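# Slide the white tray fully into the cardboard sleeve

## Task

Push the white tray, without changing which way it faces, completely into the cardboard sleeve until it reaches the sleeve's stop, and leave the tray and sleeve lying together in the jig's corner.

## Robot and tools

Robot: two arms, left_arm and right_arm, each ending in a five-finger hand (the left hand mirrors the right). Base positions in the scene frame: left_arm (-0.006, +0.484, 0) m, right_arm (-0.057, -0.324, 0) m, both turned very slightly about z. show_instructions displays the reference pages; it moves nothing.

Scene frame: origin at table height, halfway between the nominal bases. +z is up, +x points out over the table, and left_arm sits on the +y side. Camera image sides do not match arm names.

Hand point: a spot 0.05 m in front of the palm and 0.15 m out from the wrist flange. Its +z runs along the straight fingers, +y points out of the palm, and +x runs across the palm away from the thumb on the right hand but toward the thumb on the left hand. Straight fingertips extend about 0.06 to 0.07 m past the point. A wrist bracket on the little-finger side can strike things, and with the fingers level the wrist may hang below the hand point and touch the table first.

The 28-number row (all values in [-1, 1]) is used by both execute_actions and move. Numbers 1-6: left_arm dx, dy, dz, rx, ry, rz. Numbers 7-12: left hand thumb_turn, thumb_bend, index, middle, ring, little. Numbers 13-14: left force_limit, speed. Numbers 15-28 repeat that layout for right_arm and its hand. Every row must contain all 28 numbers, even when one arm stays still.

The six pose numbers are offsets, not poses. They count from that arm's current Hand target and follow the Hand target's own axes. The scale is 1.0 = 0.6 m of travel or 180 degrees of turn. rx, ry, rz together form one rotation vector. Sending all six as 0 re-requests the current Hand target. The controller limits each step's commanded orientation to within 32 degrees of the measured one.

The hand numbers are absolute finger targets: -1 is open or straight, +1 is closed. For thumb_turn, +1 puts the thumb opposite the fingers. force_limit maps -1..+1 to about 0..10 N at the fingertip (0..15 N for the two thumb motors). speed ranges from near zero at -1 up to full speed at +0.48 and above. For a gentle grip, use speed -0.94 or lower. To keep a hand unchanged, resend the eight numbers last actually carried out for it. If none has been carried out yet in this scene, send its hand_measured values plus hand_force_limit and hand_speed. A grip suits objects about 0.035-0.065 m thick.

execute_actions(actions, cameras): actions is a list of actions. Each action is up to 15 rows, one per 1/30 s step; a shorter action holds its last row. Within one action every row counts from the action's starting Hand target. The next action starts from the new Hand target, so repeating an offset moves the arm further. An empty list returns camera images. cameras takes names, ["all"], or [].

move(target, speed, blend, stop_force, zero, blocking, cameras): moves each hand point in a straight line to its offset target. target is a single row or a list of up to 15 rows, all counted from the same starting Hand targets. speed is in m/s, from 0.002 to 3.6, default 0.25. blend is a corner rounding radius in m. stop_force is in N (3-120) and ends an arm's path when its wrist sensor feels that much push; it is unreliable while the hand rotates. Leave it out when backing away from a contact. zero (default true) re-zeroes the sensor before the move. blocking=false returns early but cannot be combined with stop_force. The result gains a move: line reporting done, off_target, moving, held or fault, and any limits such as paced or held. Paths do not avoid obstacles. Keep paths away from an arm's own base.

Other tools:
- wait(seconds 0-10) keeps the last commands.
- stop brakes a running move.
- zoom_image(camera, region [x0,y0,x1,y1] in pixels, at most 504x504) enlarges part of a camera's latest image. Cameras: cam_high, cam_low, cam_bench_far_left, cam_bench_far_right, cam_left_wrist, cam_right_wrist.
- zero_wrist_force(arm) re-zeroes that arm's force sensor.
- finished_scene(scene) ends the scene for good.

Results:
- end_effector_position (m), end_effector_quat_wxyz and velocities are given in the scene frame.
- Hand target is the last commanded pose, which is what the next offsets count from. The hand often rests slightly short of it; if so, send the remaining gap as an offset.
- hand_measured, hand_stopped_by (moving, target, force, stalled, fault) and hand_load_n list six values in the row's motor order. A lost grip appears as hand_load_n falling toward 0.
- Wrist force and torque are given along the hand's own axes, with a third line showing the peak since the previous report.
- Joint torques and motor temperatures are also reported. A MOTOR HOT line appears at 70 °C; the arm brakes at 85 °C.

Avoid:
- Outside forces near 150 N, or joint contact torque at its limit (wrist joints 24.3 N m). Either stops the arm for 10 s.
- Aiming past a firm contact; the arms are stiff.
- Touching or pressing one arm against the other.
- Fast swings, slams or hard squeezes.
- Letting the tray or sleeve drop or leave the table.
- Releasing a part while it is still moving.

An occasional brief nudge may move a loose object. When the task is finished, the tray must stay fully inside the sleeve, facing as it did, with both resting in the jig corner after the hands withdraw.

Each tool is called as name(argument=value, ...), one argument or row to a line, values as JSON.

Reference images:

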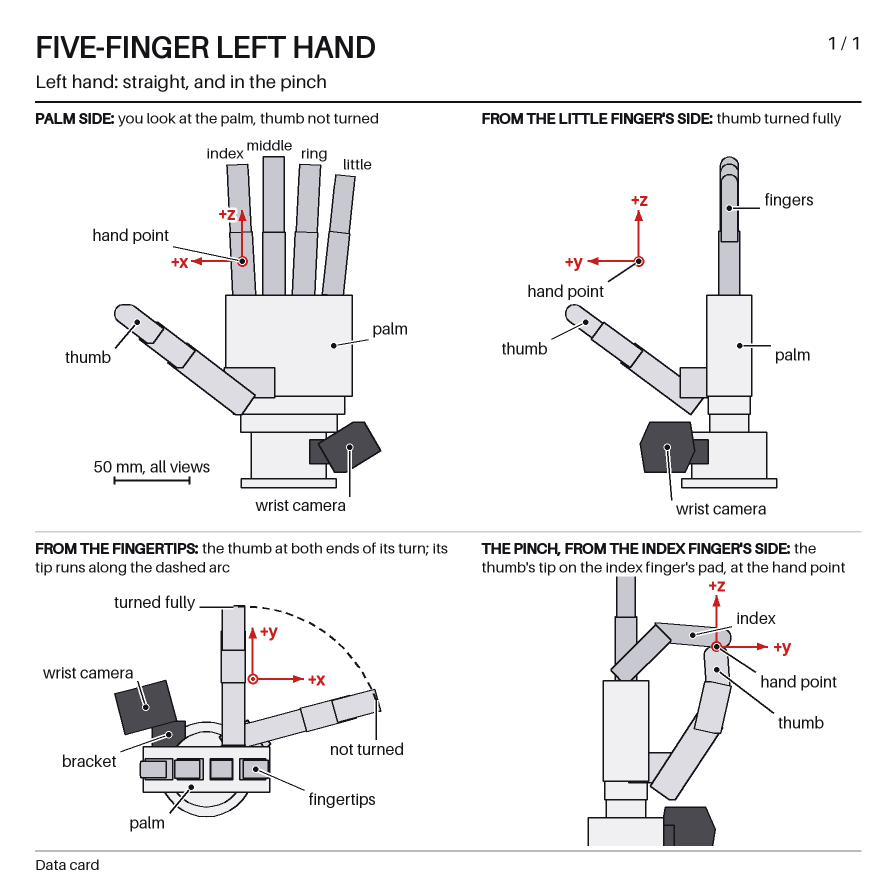

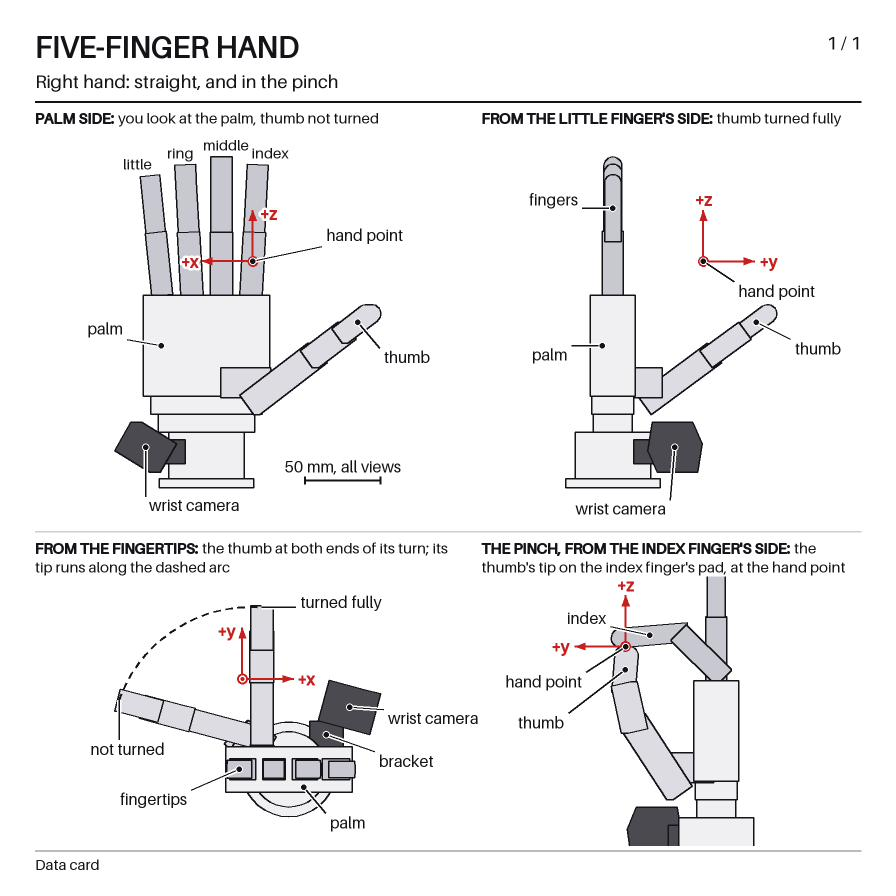

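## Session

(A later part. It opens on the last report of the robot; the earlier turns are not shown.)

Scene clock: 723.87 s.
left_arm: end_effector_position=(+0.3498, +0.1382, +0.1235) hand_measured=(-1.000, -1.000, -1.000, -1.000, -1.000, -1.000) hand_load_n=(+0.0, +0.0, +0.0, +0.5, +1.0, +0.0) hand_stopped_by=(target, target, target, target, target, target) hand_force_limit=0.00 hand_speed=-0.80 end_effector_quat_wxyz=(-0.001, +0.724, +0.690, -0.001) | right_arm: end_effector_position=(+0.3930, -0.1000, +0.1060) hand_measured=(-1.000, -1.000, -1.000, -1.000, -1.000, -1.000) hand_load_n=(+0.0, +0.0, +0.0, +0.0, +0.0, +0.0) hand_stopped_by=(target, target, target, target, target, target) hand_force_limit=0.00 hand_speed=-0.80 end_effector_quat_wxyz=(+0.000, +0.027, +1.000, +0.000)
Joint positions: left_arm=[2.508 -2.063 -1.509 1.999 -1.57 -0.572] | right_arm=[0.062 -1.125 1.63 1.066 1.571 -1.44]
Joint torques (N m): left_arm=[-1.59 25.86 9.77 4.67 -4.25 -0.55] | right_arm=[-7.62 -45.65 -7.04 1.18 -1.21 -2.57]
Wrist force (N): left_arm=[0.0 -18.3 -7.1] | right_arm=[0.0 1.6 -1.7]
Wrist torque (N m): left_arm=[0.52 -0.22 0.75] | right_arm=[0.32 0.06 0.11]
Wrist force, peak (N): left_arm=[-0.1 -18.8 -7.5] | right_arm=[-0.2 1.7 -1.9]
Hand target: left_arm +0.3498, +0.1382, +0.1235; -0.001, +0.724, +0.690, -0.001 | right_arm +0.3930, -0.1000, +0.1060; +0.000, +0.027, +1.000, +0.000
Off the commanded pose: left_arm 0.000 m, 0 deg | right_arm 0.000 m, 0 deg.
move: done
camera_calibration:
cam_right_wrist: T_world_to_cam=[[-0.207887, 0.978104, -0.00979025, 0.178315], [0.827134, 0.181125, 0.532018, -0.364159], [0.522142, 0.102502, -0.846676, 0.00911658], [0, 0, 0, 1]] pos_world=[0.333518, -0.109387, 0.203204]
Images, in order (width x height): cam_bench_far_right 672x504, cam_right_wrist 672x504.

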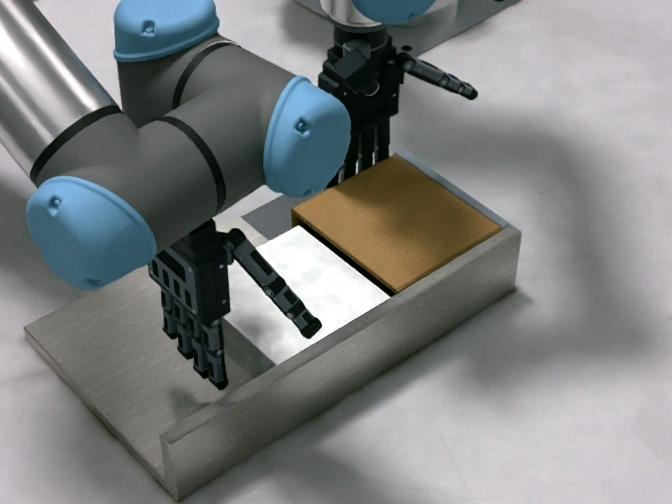

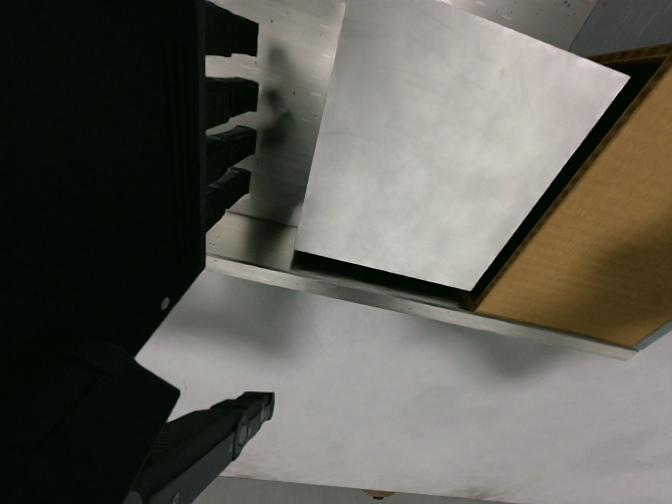

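move(
  target=[0,0,0,0,0,0,-1,-1,-1,-1,-1,-1,0,-0.8, 0,0.1,0,0,0,0,-1,-1,-1,-1,-1,-1,0,-0.8],
  speed=0.02,
  stop_force=7,
  cameras=["cam_bench_far_left","cam_bench_far_right","cam_right_wrist"],
)

Scene clock: 735.17 s.
left_arm: end_effector_position=(+0.3498, +0.1382, +0.1235) hand_measured=(-1.000, -1.000, -1.000, -1.000, -1.000, -1.000) hand_load_n=(+0.0, +0.0, +0.0, +0.0, +1.0, +0.0) hand_stopped_by=(target, target, target, target, target, target) hand_force_limit=0.00 hand_speed=-0.80 end_effector_quat_wxyz=(-0.001, +0.724, +0.690, -0.001) | right_arm: end_effector_position=(+0.3962, -0.0401, +0.1060) hand_measured=(-1.000, -1.000, -1.000, -1.000, -1.000, -1.000) hand_load_n=(+0.0, +0.0, +0.0, +0.0, +0.0, +0.0) hand_stopped_by=(target, target, target, target, target, target) hand_force_limit=0.00 hand_speed=-0.80 end_effector_quat_wxyz=(+0.000, +0.027, +1.000, +0.000)
Joint positions: left_arm=[2.508 -2.063 -1.509 1.999 -1.57 -0.572] | right_arm=[0.195 -1.063 1.534 1.1 1.571 -1.307]
Joint torques (N m): left_arm=[-1.06 25.88 9.62 4.77 -4.29 -0.57] | right_arm=[11.64 -23.62 -25 3.54 0.63 2.44]
Wrist force (N): left_arm=[-0.1 -18.4 -7.6] | right_arm=[0.1 -1.0 -2.4]
Wrist torque (N m): left_arm=[0.54 -0.22 0.75] | right_arm=[0.38 0.08 -0.13]
Wrist force, peak (N): left_arm=[-0.2 -19.0 -7.2] | right_arm=[0.0 -0.8 -2.8]
Hand target: left_arm +0.3498, +0.1382, +0.1235; -0.001, +0.724, +0.690, -0.001 | right_arm +0.3962, -0.0401, +0.1060; +0.000, +0.027, +1.000, +0.000
Off the commanded pose: left_arm 0.000 m, 0 deg | right_arm 0.000 m, 0 deg.
move: done
camera_calibration:
cam_right_wrist: T_world_to_cam=[[-0.207887, 0.978104, -0.00979025, 0.120392], [0.827134, 0.181125, 0.532018, -0.377656], [0.522142, 0.102502, -0.846676, 0.00130586], [0, 0, 0, 1]] pos_world=[0.336718, -0.049487, 0.203204]
Images, in order (width x height): cam_bench_far_left 672x504, cam_bench_far_right 672x504, cam_right_wrist 672x504.

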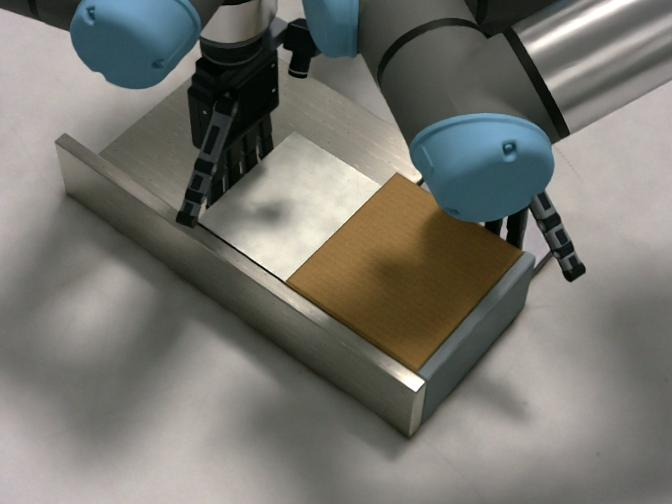

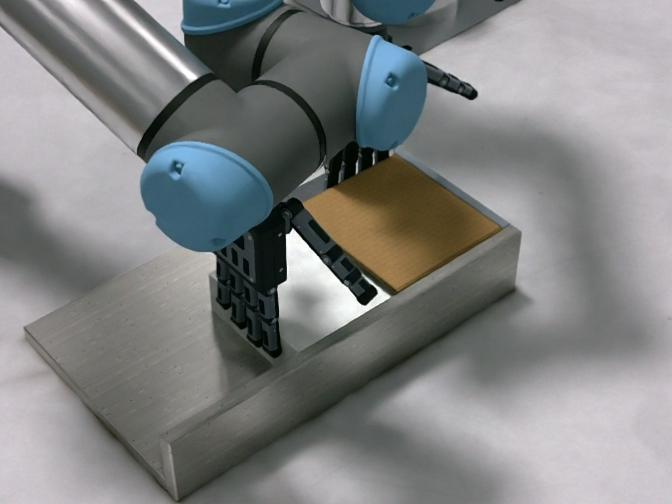

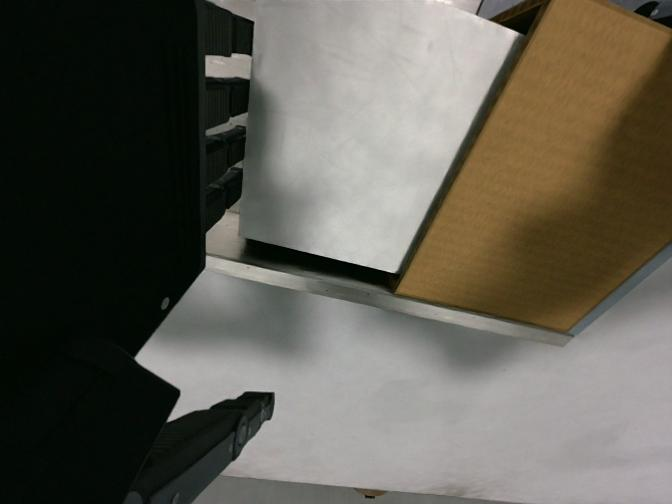

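move(
  target=[0,0,0,0,0,0,-1,-1,-1,-1,-1,-1,0,-0.8, 0.0192,-0.1413,-0.0267,-0.25,0,0,-1,-1,-1,-1,-1,-1,0,-0.8],
  speed=0.2,
  cameras=["cam_bench_far_left"],
)

move(
  target=[0,0,0,0,0,0,-1,-1,-1,-1,-1,-1,0,-0.8, 0,0.1296,0.1296,0,0,0,-1,-1,-1,-1,-1,-1,0,-0.8],
  speed=0.03,
  stop_force=9,
  cameras=["cam_bench_far_left","cam_bench_far_right","cam_right_wrist"],
)

Scene clock: 756.07 s.
left_arm: end_effector_position=(+0.3498, +0.1382, +0.1235) hand_measured=(-1.000, -1.000, -1.000, -1.000, -1.000, -1.000) hand_load_n=(+0.0, +0.0, -0.5, +0.5, +1.0, +0.0) hand_stopped_by=(target, target, target, target, target, target) hand_force_limit=0.00 hand_speed=-0.80 end_effector_quat_wxyz=(-0.001, +0.724, +0.690, -0.001) | right_arm: end_effector_position=(+0.3801, -0.1241, +0.1220) hand_measured=(-1.000, -1.000, -1.000, -1.000, -1.000, -1.000) hand_load_n=(+0.0, +0.0, +0.0, +0.0, +0.0, +0.0) hand_stopped_by=(target, target, target, target, target, target) hand_force_limit=0.00 hand_speed=-0.80 end_effector_quat_wxyz=(+0.011, +0.025, +0.924, +0.383)
Joint positions: left_arm=[2.508 -2.063 -1.509 1.999 -1.57 -0.572] | right_arm=[-0.404 -1.036 1.918 1.006 0.84 -2.029]
Joint torques (N m): left_arm=[-0.56 25.67 9.76 4.76 -4.36 -0.46] | right_arm=[-8.13 -18.54 -2.48 4.04 -2.61 -2.88]
Wrist force (N): left_arm=[-0.3 -18.4 -7.2] | right_arm=[-0.3 -0.2 -1.3]
Wrist torque (N m): left_arm=[0.52 -0.19 0.74] | right_arm=[0.19 0.09 0.02]
Wrist force, peak (N): left_arm=[-0.3 -18.9 -7.4] | right_arm=[0.0 2.5 -1.6]
Hand target: left_arm +0.3498, +0.1382, +0.1235; -0.001, +0.724, +0.690, -0.001 | right_arm +0.3801, -0.1241, +0.1220; +0.011, +0.025, +0.924, +0.383
Off the commanded pose: left_arm 0.000 m, 0 deg | right_arm 0.000 m, 0 deg.
move: done
Images, in order (width x height): cam_bench_far_left 672x504.

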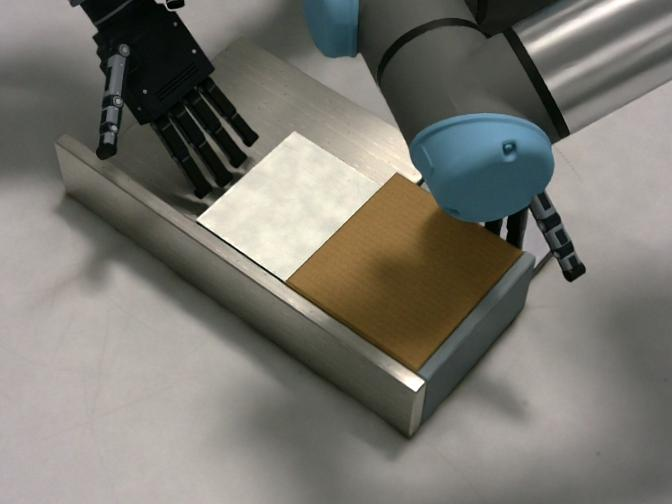

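Scene clock: 760.60 s.
left_arm: end_effector_position=(+0.3498, +0.1382, +0.1235) hand_measured=(-1.000, -1.000, -1.000, -1.000, -1.000, -1.000) hand_load_n=(+0.0, +0.0, -0.5, +0.0, +1.0, +0.0) hand_stopped_by=(target, target, target, target, target, target) hand_force_limit=0.00 hand_speed=-0.80 end_effector_quat_wxyz=(-0.001, +0.724, +0.690, -0.001) | right_arm: end_effector_position=(+0.3861, -0.0143, +0.1220) hand_measured=(-1.000, -1.000, -1.000, -1.000, -1.000, -1.000) hand_load_n=(+0.0, -0.5, +0.0, +0.5, +0.0, +0.0) hand_stopped_by=(target, target, target, target, target, target) hand_force_limit=0.00 hand_speed=-0.80 end_effector_quat_wxyz=(+0.011, +0.025, +0.924, +0.383)
Joint positions: left_arm=[2.508 -2.063 -1.509 1.999 -1.57 -0.572] | right_arm=[-0.119 -1.048 1.84 0.828 0.787 -1.642]
Joint torques (N m): left_arm=[-0.38 26.88 10.27 4.65 -4.36 -0.49] | right_arm=[12.1 -20.22 -21.03 1.21 -3 2.42]
Wrist force (N): left_arm=[-0.3 -18.7 -7.1] | right_arm=[-0.4 -3.1 -4.5]
Wrist torque (N m): left_arm=[0.48 -0.19 0.75] | right_arm=[0.40 0.18 -0.22]
Wrist force, peak (N): left_arm=[0.0 -19.0 -7.3] | right_arm=[-0.5 -3.2 -4.6]
Hand target: left_arm +0.3498, +0.1382, +0.1235; -0.001, +0.724, +0.690, -0.001 | right_arm +0.3861, -0.0143, +0.1220; +0.011, +0.025, +0.924, +0.383
Off the commanded pose: left_arm 0.000 m, 0 deg | right_arm 0.000 m, 0 deg.
move: done
camera_calibration:
cam_right_wrist: T_world_to_cam=[[-0.223069, 0.702617, 0.6757, 0.0115351], [0.80311, -0.260407, 0.535912, -0.379999], [0.552498, 0.662207, -0.50619, -0.027854], [0, 0, 0, 1]] pos_world=[0.323144, -0.0886143, 0.181752]
Images, in order (width x height): cam_bench_far_left 672x504, cam_bench_far_right 672x504, cam_right_wrist 672x504.

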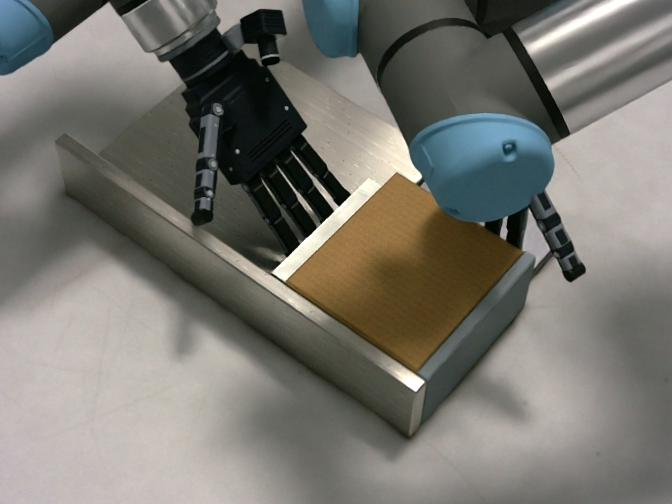

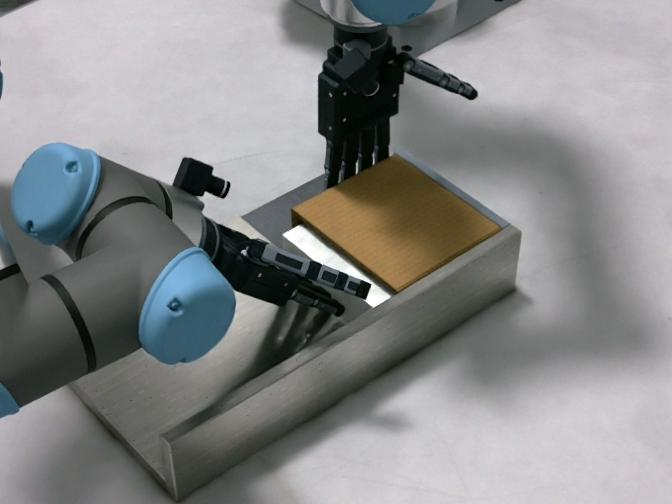

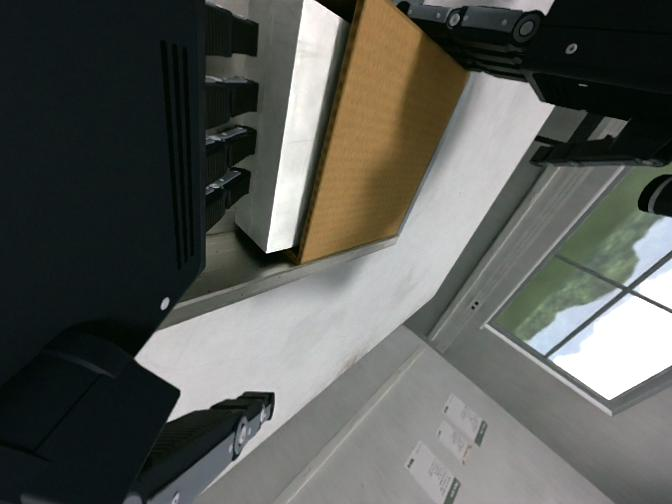

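move(
  target=[0,0,0,0,0,0,-1,-1,-1,-1,-1,-1,0,-0.8, 0,0.053,0.053,0,0,0,-1,-1,-1,-1,-1,-1,0,-0.8],
  speed=0.02,
  stop_force=9,
  cameras=["cam_bench_far_left","cam_bench_far_right","cam_right_wrist"],
)

zoom_image(
  camera="cam_right_wrist",
  region=[200, 60, 420, 280],
)

Scene clock: 768.47 s.
left_arm: end_effector_position=(+0.3498, +0.1382, +0.1235) hand_measured=(-1.000, -1.000, -1.000, -1.000, -1.000, -1.000) hand_load_n=(+0.0, +0.0, +0.0, +0.0, +1.0, +0.0) hand_stopped_by=(target, target, target, target, target, target) hand_force_limit=0.00 hand_speed=-0.80 end_effector_quat_wxyz=(-0.001, +0.724, +0.690, -0.001) | right_arm: end_effector_position=(+0.3874, +0.0111, +0.1221) hand_measured=(-1.000, -1.000, -1.000, -1.000, -1.000, -1.000) hand_load_n=(+0.0, +0.0, +0.0, +1.0, +0.0, +0.0) hand_stopped_by=(target, target, target, target, target, target) hand_force_limit=0.00 hand_speed=-0.80 end_effector_quat_wxyz=(+0.010, +0.025, +0.924, +0.383)
Joint positions: left_arm=[2.508 -2.063 -1.509 1.999 -1.57 -0.572] | right_arm=[-0.054 -1.044 1.811 0.79 0.785 -1.55]
Joint torques (N m): left_arm=[-0.43 26.08 9.87 4.58 -4.42 -0.42] | right_arm=[-5.42 -41.55 -5.15 3.22 -3.68 -2.8]
Wrist force (N): left_arm=[-0.2 -18.7 -7.3] | right_arm=[1.7 -9.7 -7.8]
Wrist torque (N m): left_arm=[0.48 -0.20 0.75] | right_arm=[0.74 0.38 -0.10]
Wrist force, peak (N): left_arm=[0.1 -19.0 -7.1] | right_arm=[2.6 -19.8 -22.0]
Hand target: left_arm +0.3498, +0.1382, +0.1235; -0.001, +0.724, +0.690, -0.001 | right_arm +0.3874, +0.0111, +0.1221; +0.011, +0.025, +0.924, +0.383 (not the last commanded pose)
Off the commanded pose: left_arm 0.000 m, 0 deg | right_arm 0.020 m, 0 deg.
move: contact (right_arm)
camera_calibration:
cam_right_wrist: T_world_to_cam=[[-0.223142, 0.702447, 0.675852, -0.00610374], [0.803169, -0.260402, 0.535826, -0.374486], [0.552383, 0.662389, -0.506077, -0.0453132], [0, 0, 0, 1]] pos_world=[0.324444, -0.0632144, 0.181852]
Images, in order (width x height): cam_bench_far_left 672x504, cam_bench_far_right 672x504, cam_right_wrist 672x504.

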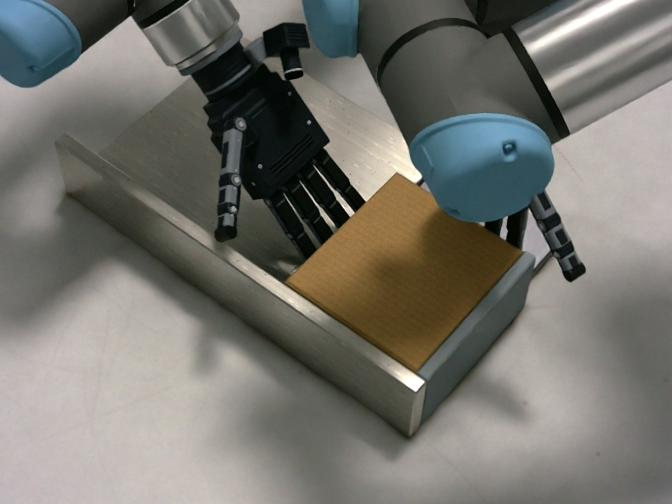

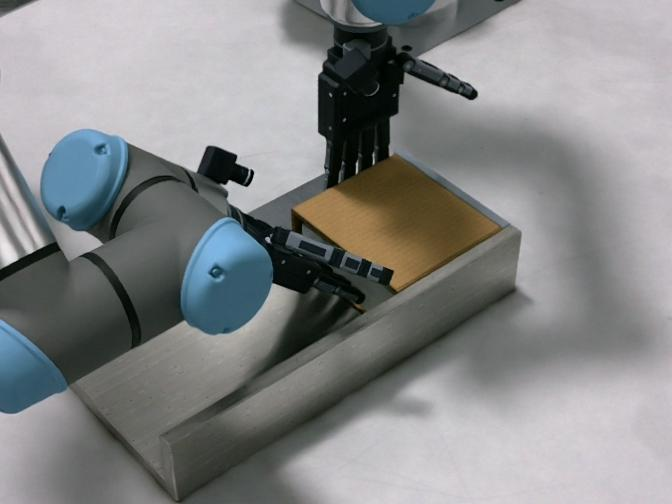

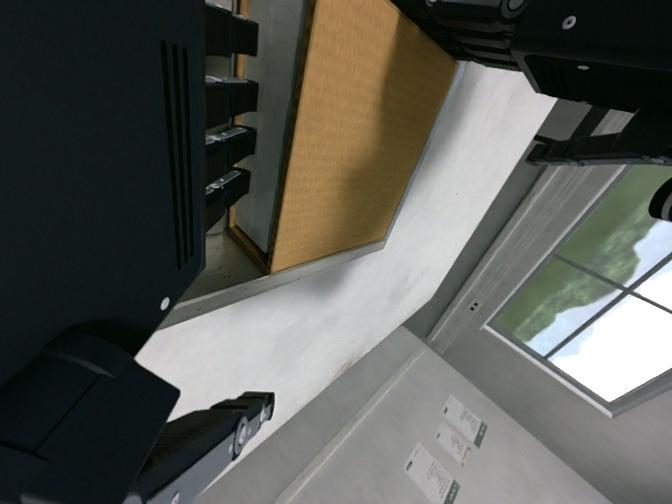

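Scaled by 2.291.

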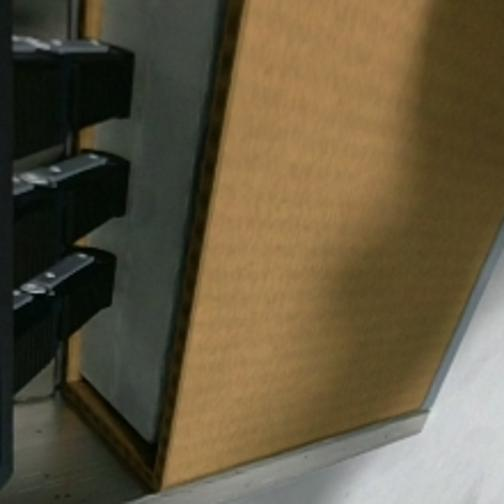

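move(
  target=[0,0,0,0,0,0,-1,-1,-1,-1,-1,-1,0,-0.8, 0,-0.12,-0.1,0,0,0,-1,-1,-1,-1,-1,-1,0,-0.8],
  speed=0.1,
  cameras=["cam_bench_far_left","cam_bench_far_right","cam_right_wrist","cam_high"],
)

zoom_image(
  camera="cam_high",
  region=[140, 160, 260, 280],
)

zoom_image(
  camera="cam_bench_far_right",
  region=[280, 200, 360, 270],
)

zoom_image(
  camera="cam_bench_far_left",
  region=[260, 150, 560, 450],
)

Scene clock: 783.30 s.
left_arm: end_effector_position=(+0.3498, +0.1382, +0.1235) hand_measured=(-1.000, -1.000, -1.000, -1.000, -1.000, -1.000) hand_load_n=(+0.0, +0.0, +0.0, +0.5, +1.0, +0.0) hand_stopped_by=(target, target, target, target, target, target) hand_force_limit=0.00 hand_speed=-0.80 end_effector_quat_wxyz=(-0.001, +0.724, +0.690, -0.001) | right_arm: end_effector_position=(+0.3824, -0.0821, +0.1136) hand_measured=(-1.000, -1.000, -1.000, -1.000, -1.000, -1.000) hand_load_n=(+0.0, +0.0, +0.0, +0.0, +0.0, +0.0) hand_stopped_by=(target, target, target, target, target, target) hand_force_limit=0.00 hand_speed=-0.80 end_effector_quat_wxyz=(+0.011, +0.025, +0.924, +0.383)
Joint positions: left_arm=[2.508 -2.063 -1.509 1.999 -1.57 -0.572] | right_arm=[-0.296 -1.029 1.902 0.919 0.811 -1.887]
Joint torques (N m): left_arm=[0.21 26.15 10.33 4.61 -4.4 -0.39] | right_arm=[-9.06 -19.77 -2.07 3.96 0.51 -2.65]
Wrist force (N): left_arm=[-0.4 -18.6 -7.2] | right_arm=[0.2 0.3 -1.1]
Wrist torque (N m): left_arm=[0.49 -0.16 0.73] | right_arm=[0.23 0.00 0.07]
Wrist force, peak (N): left_arm=[-0.5 -18.9 -7.4] | right_arm=[1.8 -9.9 -8.2]
Hand target: left_arm +0.3498, +0.1382, +0.1235; -0.001, +0.724, +0.690, -0.001 | right_arm +0.3824, -0.0821, +0.1136; +0.011, +0.025, +0.924, +0.383
Off the commanded pose: left_arm 0.000 m, 0 deg | right_arm 0.000 m, 0 deg.
move: done
camera_calibration:
cam_right_wrist: T_world_to_cam=[[-0.223142, 0.702447, 0.675852, 0.0639933], [0.803169, -0.260402, 0.535826, -0.390185], [0.552383, 0.662389, -0.506077, 0.0148817], [0, 0, 0, 1]] pos_world=[0.319444, -0.156414, 0.173352]
Images, in order (width x height): cam_high 672x504, cam_bench_far_left 672x504, cam_bench_far_right 672x504, cam_right_wrist 672x504.

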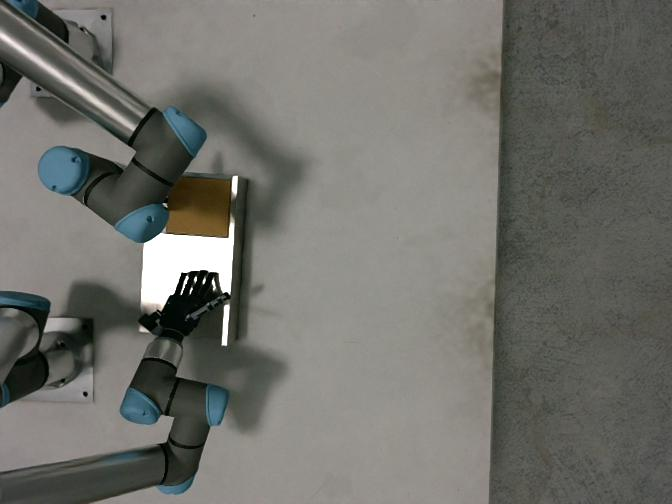

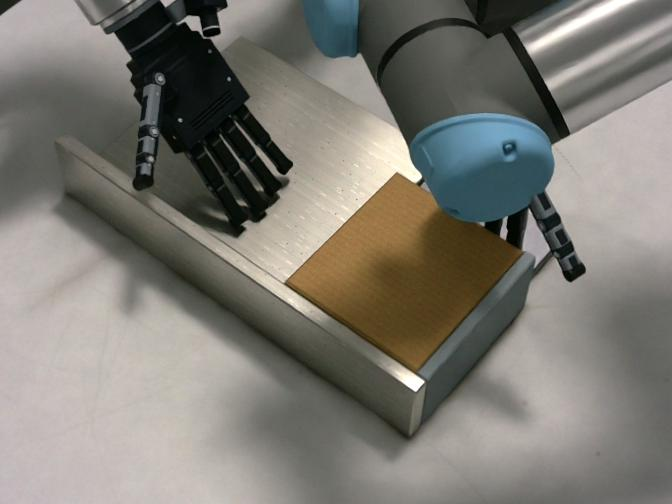

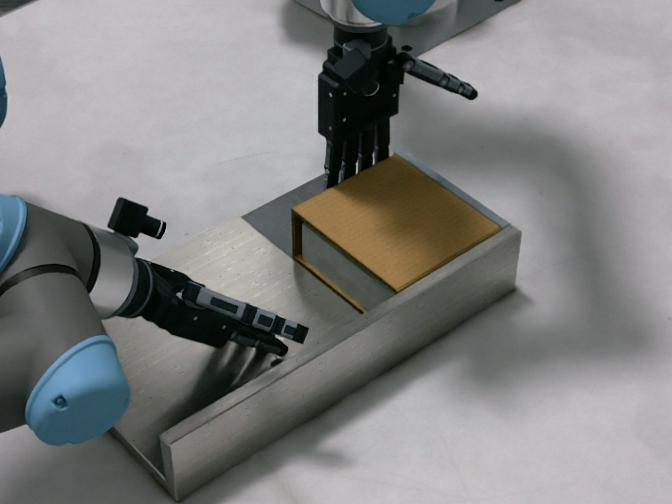

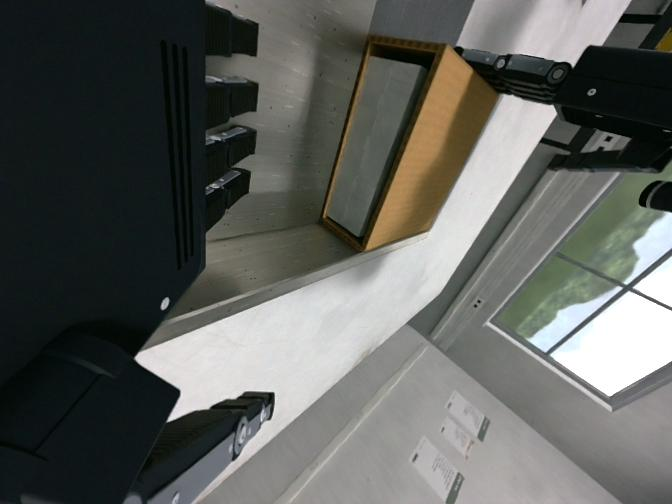

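Scaled by 4.200.

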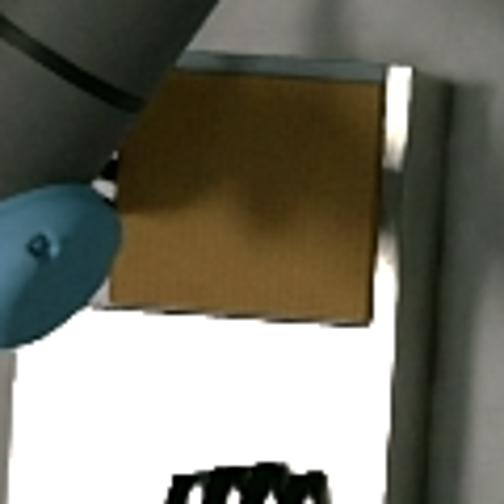

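Scaled by 6.300.

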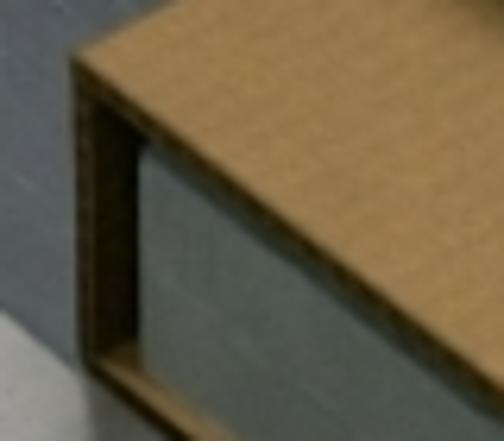

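Scaled by 1.680.

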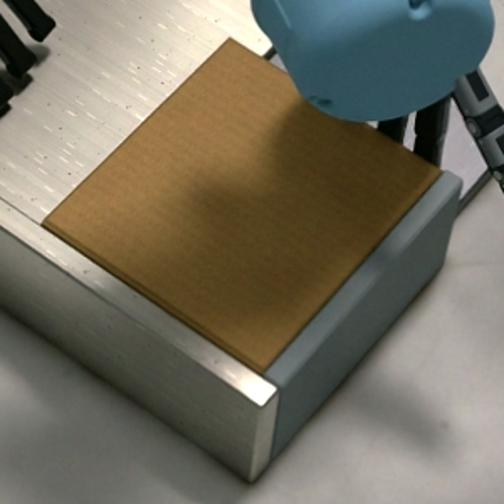

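move(
  target=[
    [0,-0.08,0,0,0,0,-1,-1,-1,-1,-1,-1,0,-0.8, 0,0,0,0,0,0,-1,-1,-1,-1,-1,-1,0,-0.8],
    [0.15,-0.12,-0.2,0,0,0,-1,-1,-1,-1,-1,-1,0,-0.8, 0,-0.1,-0.15,0,0,0,-1,-1,-1,-1,-1,-1,0,-0.8],
  ],
  speed=[0.05,0.15],
  blend=[0.01,0],
  cameras=["cam_bench_far_left","cam_bench_far_right","cam_right_wrist","cam_left_wrist","cam_high"],
)

zoom_image(
  camera="cam_bench_far_left",
  region=[260, 150, 560, 450],
)

zoom_image(
  camera="cam_bench_far_right",
  region=[270, 140, 530, 340],
)

zoom_image(
  camera="cam_high",
  region=[140, 160, 260, 280],
)

Scene clock: 804.83 s.
left_arm: end_effector_position=(+0.2824, +0.2315, +0.2436) hand_measured=(-1.000, -1.000, -1.000, -1.000, -1.000, -1.000) hand_load_n=(+0.0, +0.0, +0.0, +0.0, -0.5, +0.0) hand_stopped_by=(target, target, target, target, target, target) hand_force_limit=0.00 hand_speed=-0.80 end_effector_quat_wxyz=(-0.001, +0.724, +0.690, -0.001) | right_arm: end_effector_position=(+0.3766, -0.1880, +0.1348) hand_measured=(-1.000, -1.000, -1.000, -1.000, -1.000, -1.000) hand_load_n=(+0.0, +0.0, +0.0, +0.0, +0.0, +0.0) hand_stopped_by=(target, target, target, target, target, target) hand_force_limit=0.00 hand_speed=-0.80 end_effector_quat_wxyz=(+0.011, +0.025, +0.924, +0.383)
Joint positions: left_arm=[2.616 -1.699 -1.675 1.801 -1.57 -0.465] | right_arm=[-0.561 -1.038 1.917 1.133 0.898 -2.22]
Joint torques (N m): left_arm=[8.39 26.96 30.2 -4.74 2.59 1.66] | right_arm=[-8.81 -19.61 -19.46 3.88 0.66 -2.56]
Wrist force (N): left_arm=[-1.5 -0.6 0.3] | right_arm=[0.1 0.2 -1.3]
Wrist torque (N m): left_arm=[-0.08 0.26 -0.05] | right_arm=[0.24 0.04 0.07]
Wrist force, peak (N): left_arm=[-0.1 -19.0 -7.4] | right_arm=[0.2 -0.3 -1.6]
Hand target: left_arm +0.2824, +0.2315, +0.2437; -0.001, +0.724, +0.690, -0.001 | right_arm +0.3766, -0.1880, +0.1347; +0.011, +0.025, +0.924, +0.383
Off the commanded pose: left_arm 0.000 m, 0 deg | right_arm 0.000 m, 0 deg.
move: done
camera_calibration:
cam_left_wrist: T_world_to_cam=[[-0.936114, 0.351141, -0.0197696, 0.196072], [0.281792, 0.782496, 0.555242, -0.40236], [0.210438, 0.514199, -0.831454, 0.142932], [0, 0, 0, 1]] pos_world=[0.266849, 0.172501, 0.346124]
cam_right_wrist: T_world_to_cam=[[-0.223145, 0.702526, 0.675769, 0.122798], [0.803095, -0.260426, 0.535926, -0.424465], [0.552489, 0.662296, -0.506082, 0.0989045], [0, 0, 0, 1]] pos_world=[0.313644, -0.262314, 0.194552]
Images, in order (width x height): cam_high 672x504, cam_bench_far_left 672x504, cam_bench_far_right 672x504, cam_left_wrist 672x504, cam_right_wrist 672x504.

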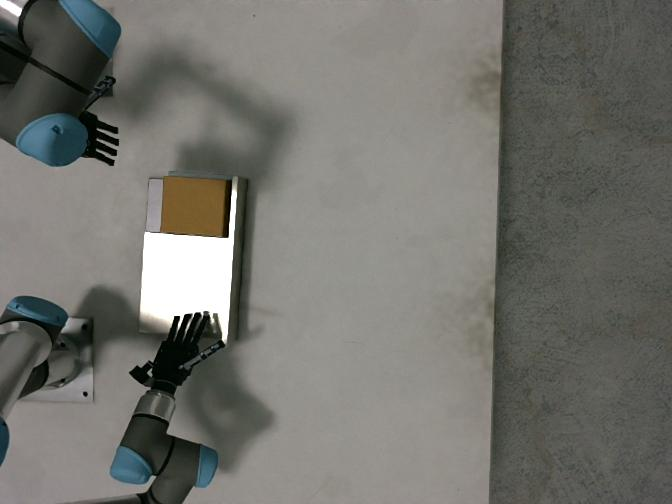

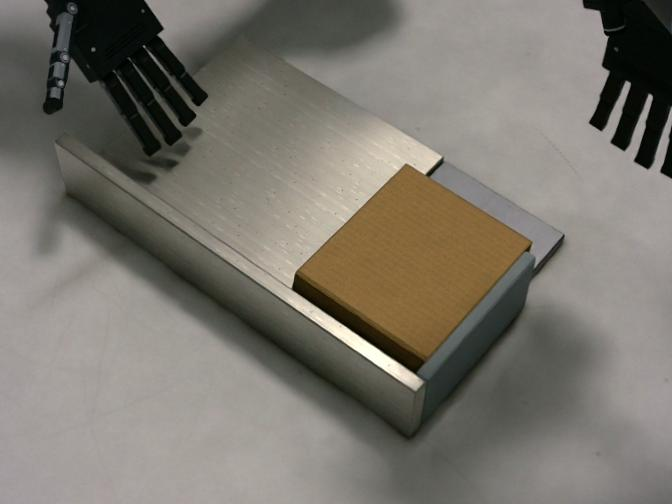

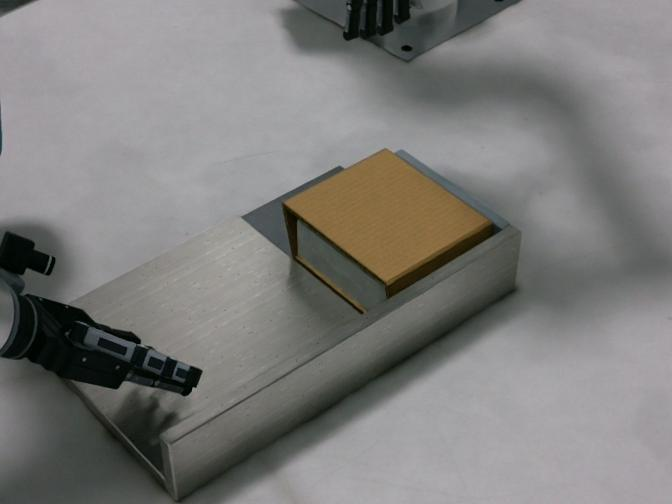

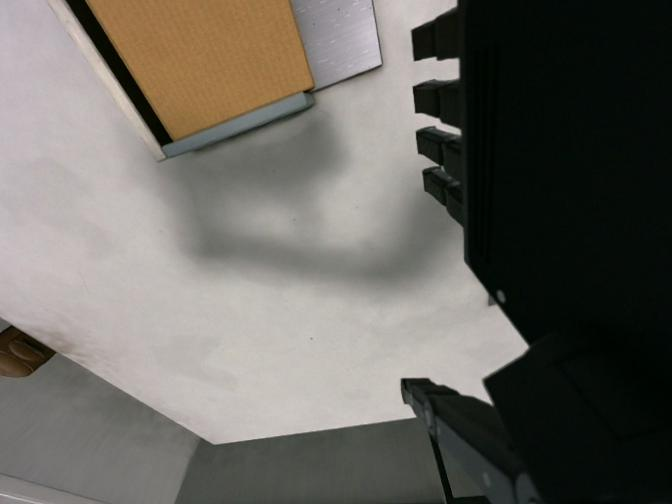

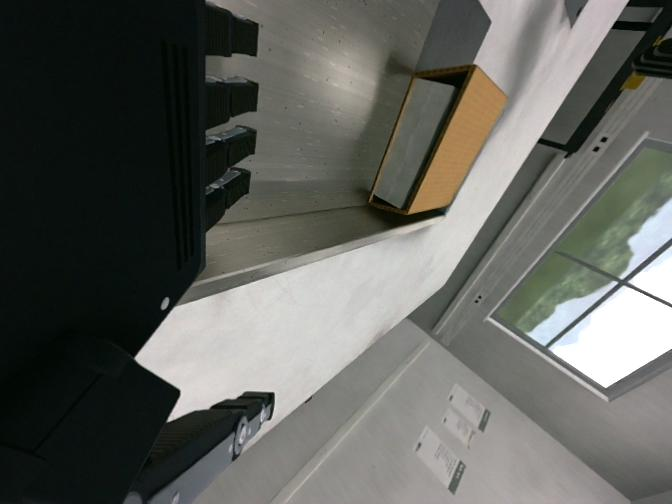

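Scaled by 1.680.

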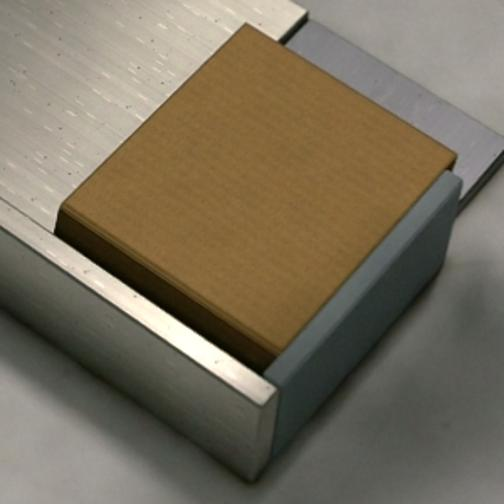

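Scaled by 1.938.

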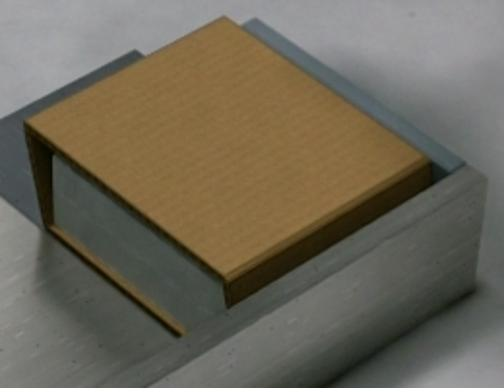

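Scaled by 4.200.

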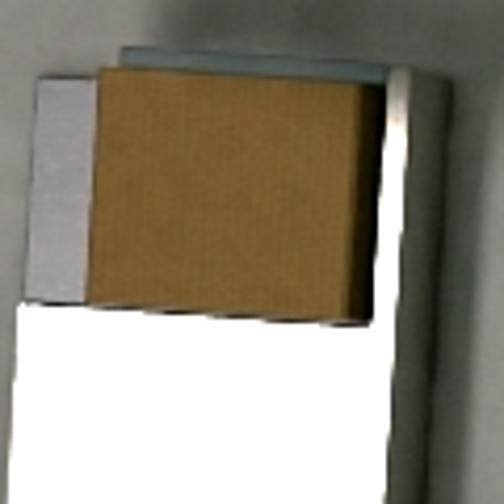

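zoom_image(
  camera="cam_right_wrist",
  region=[340, 40, 520, 240],
)

zoom_image(
  camera="cam_left_wrist",
  region=[40, 0, 340, 180],
)

Scaled by 2.520.

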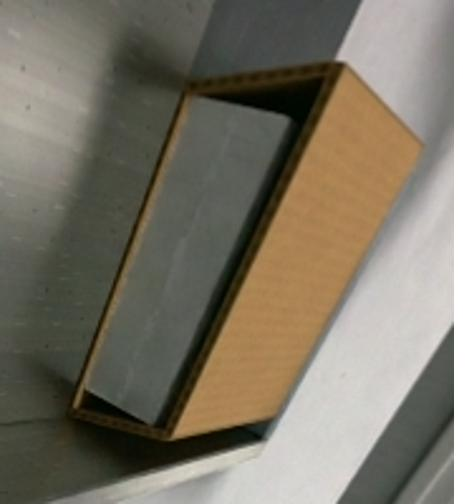

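Scaled by 1.680.

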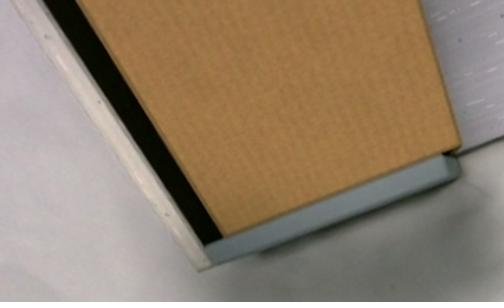

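finished_scene(
  scene=2,
)

The scene is finished: the task was done.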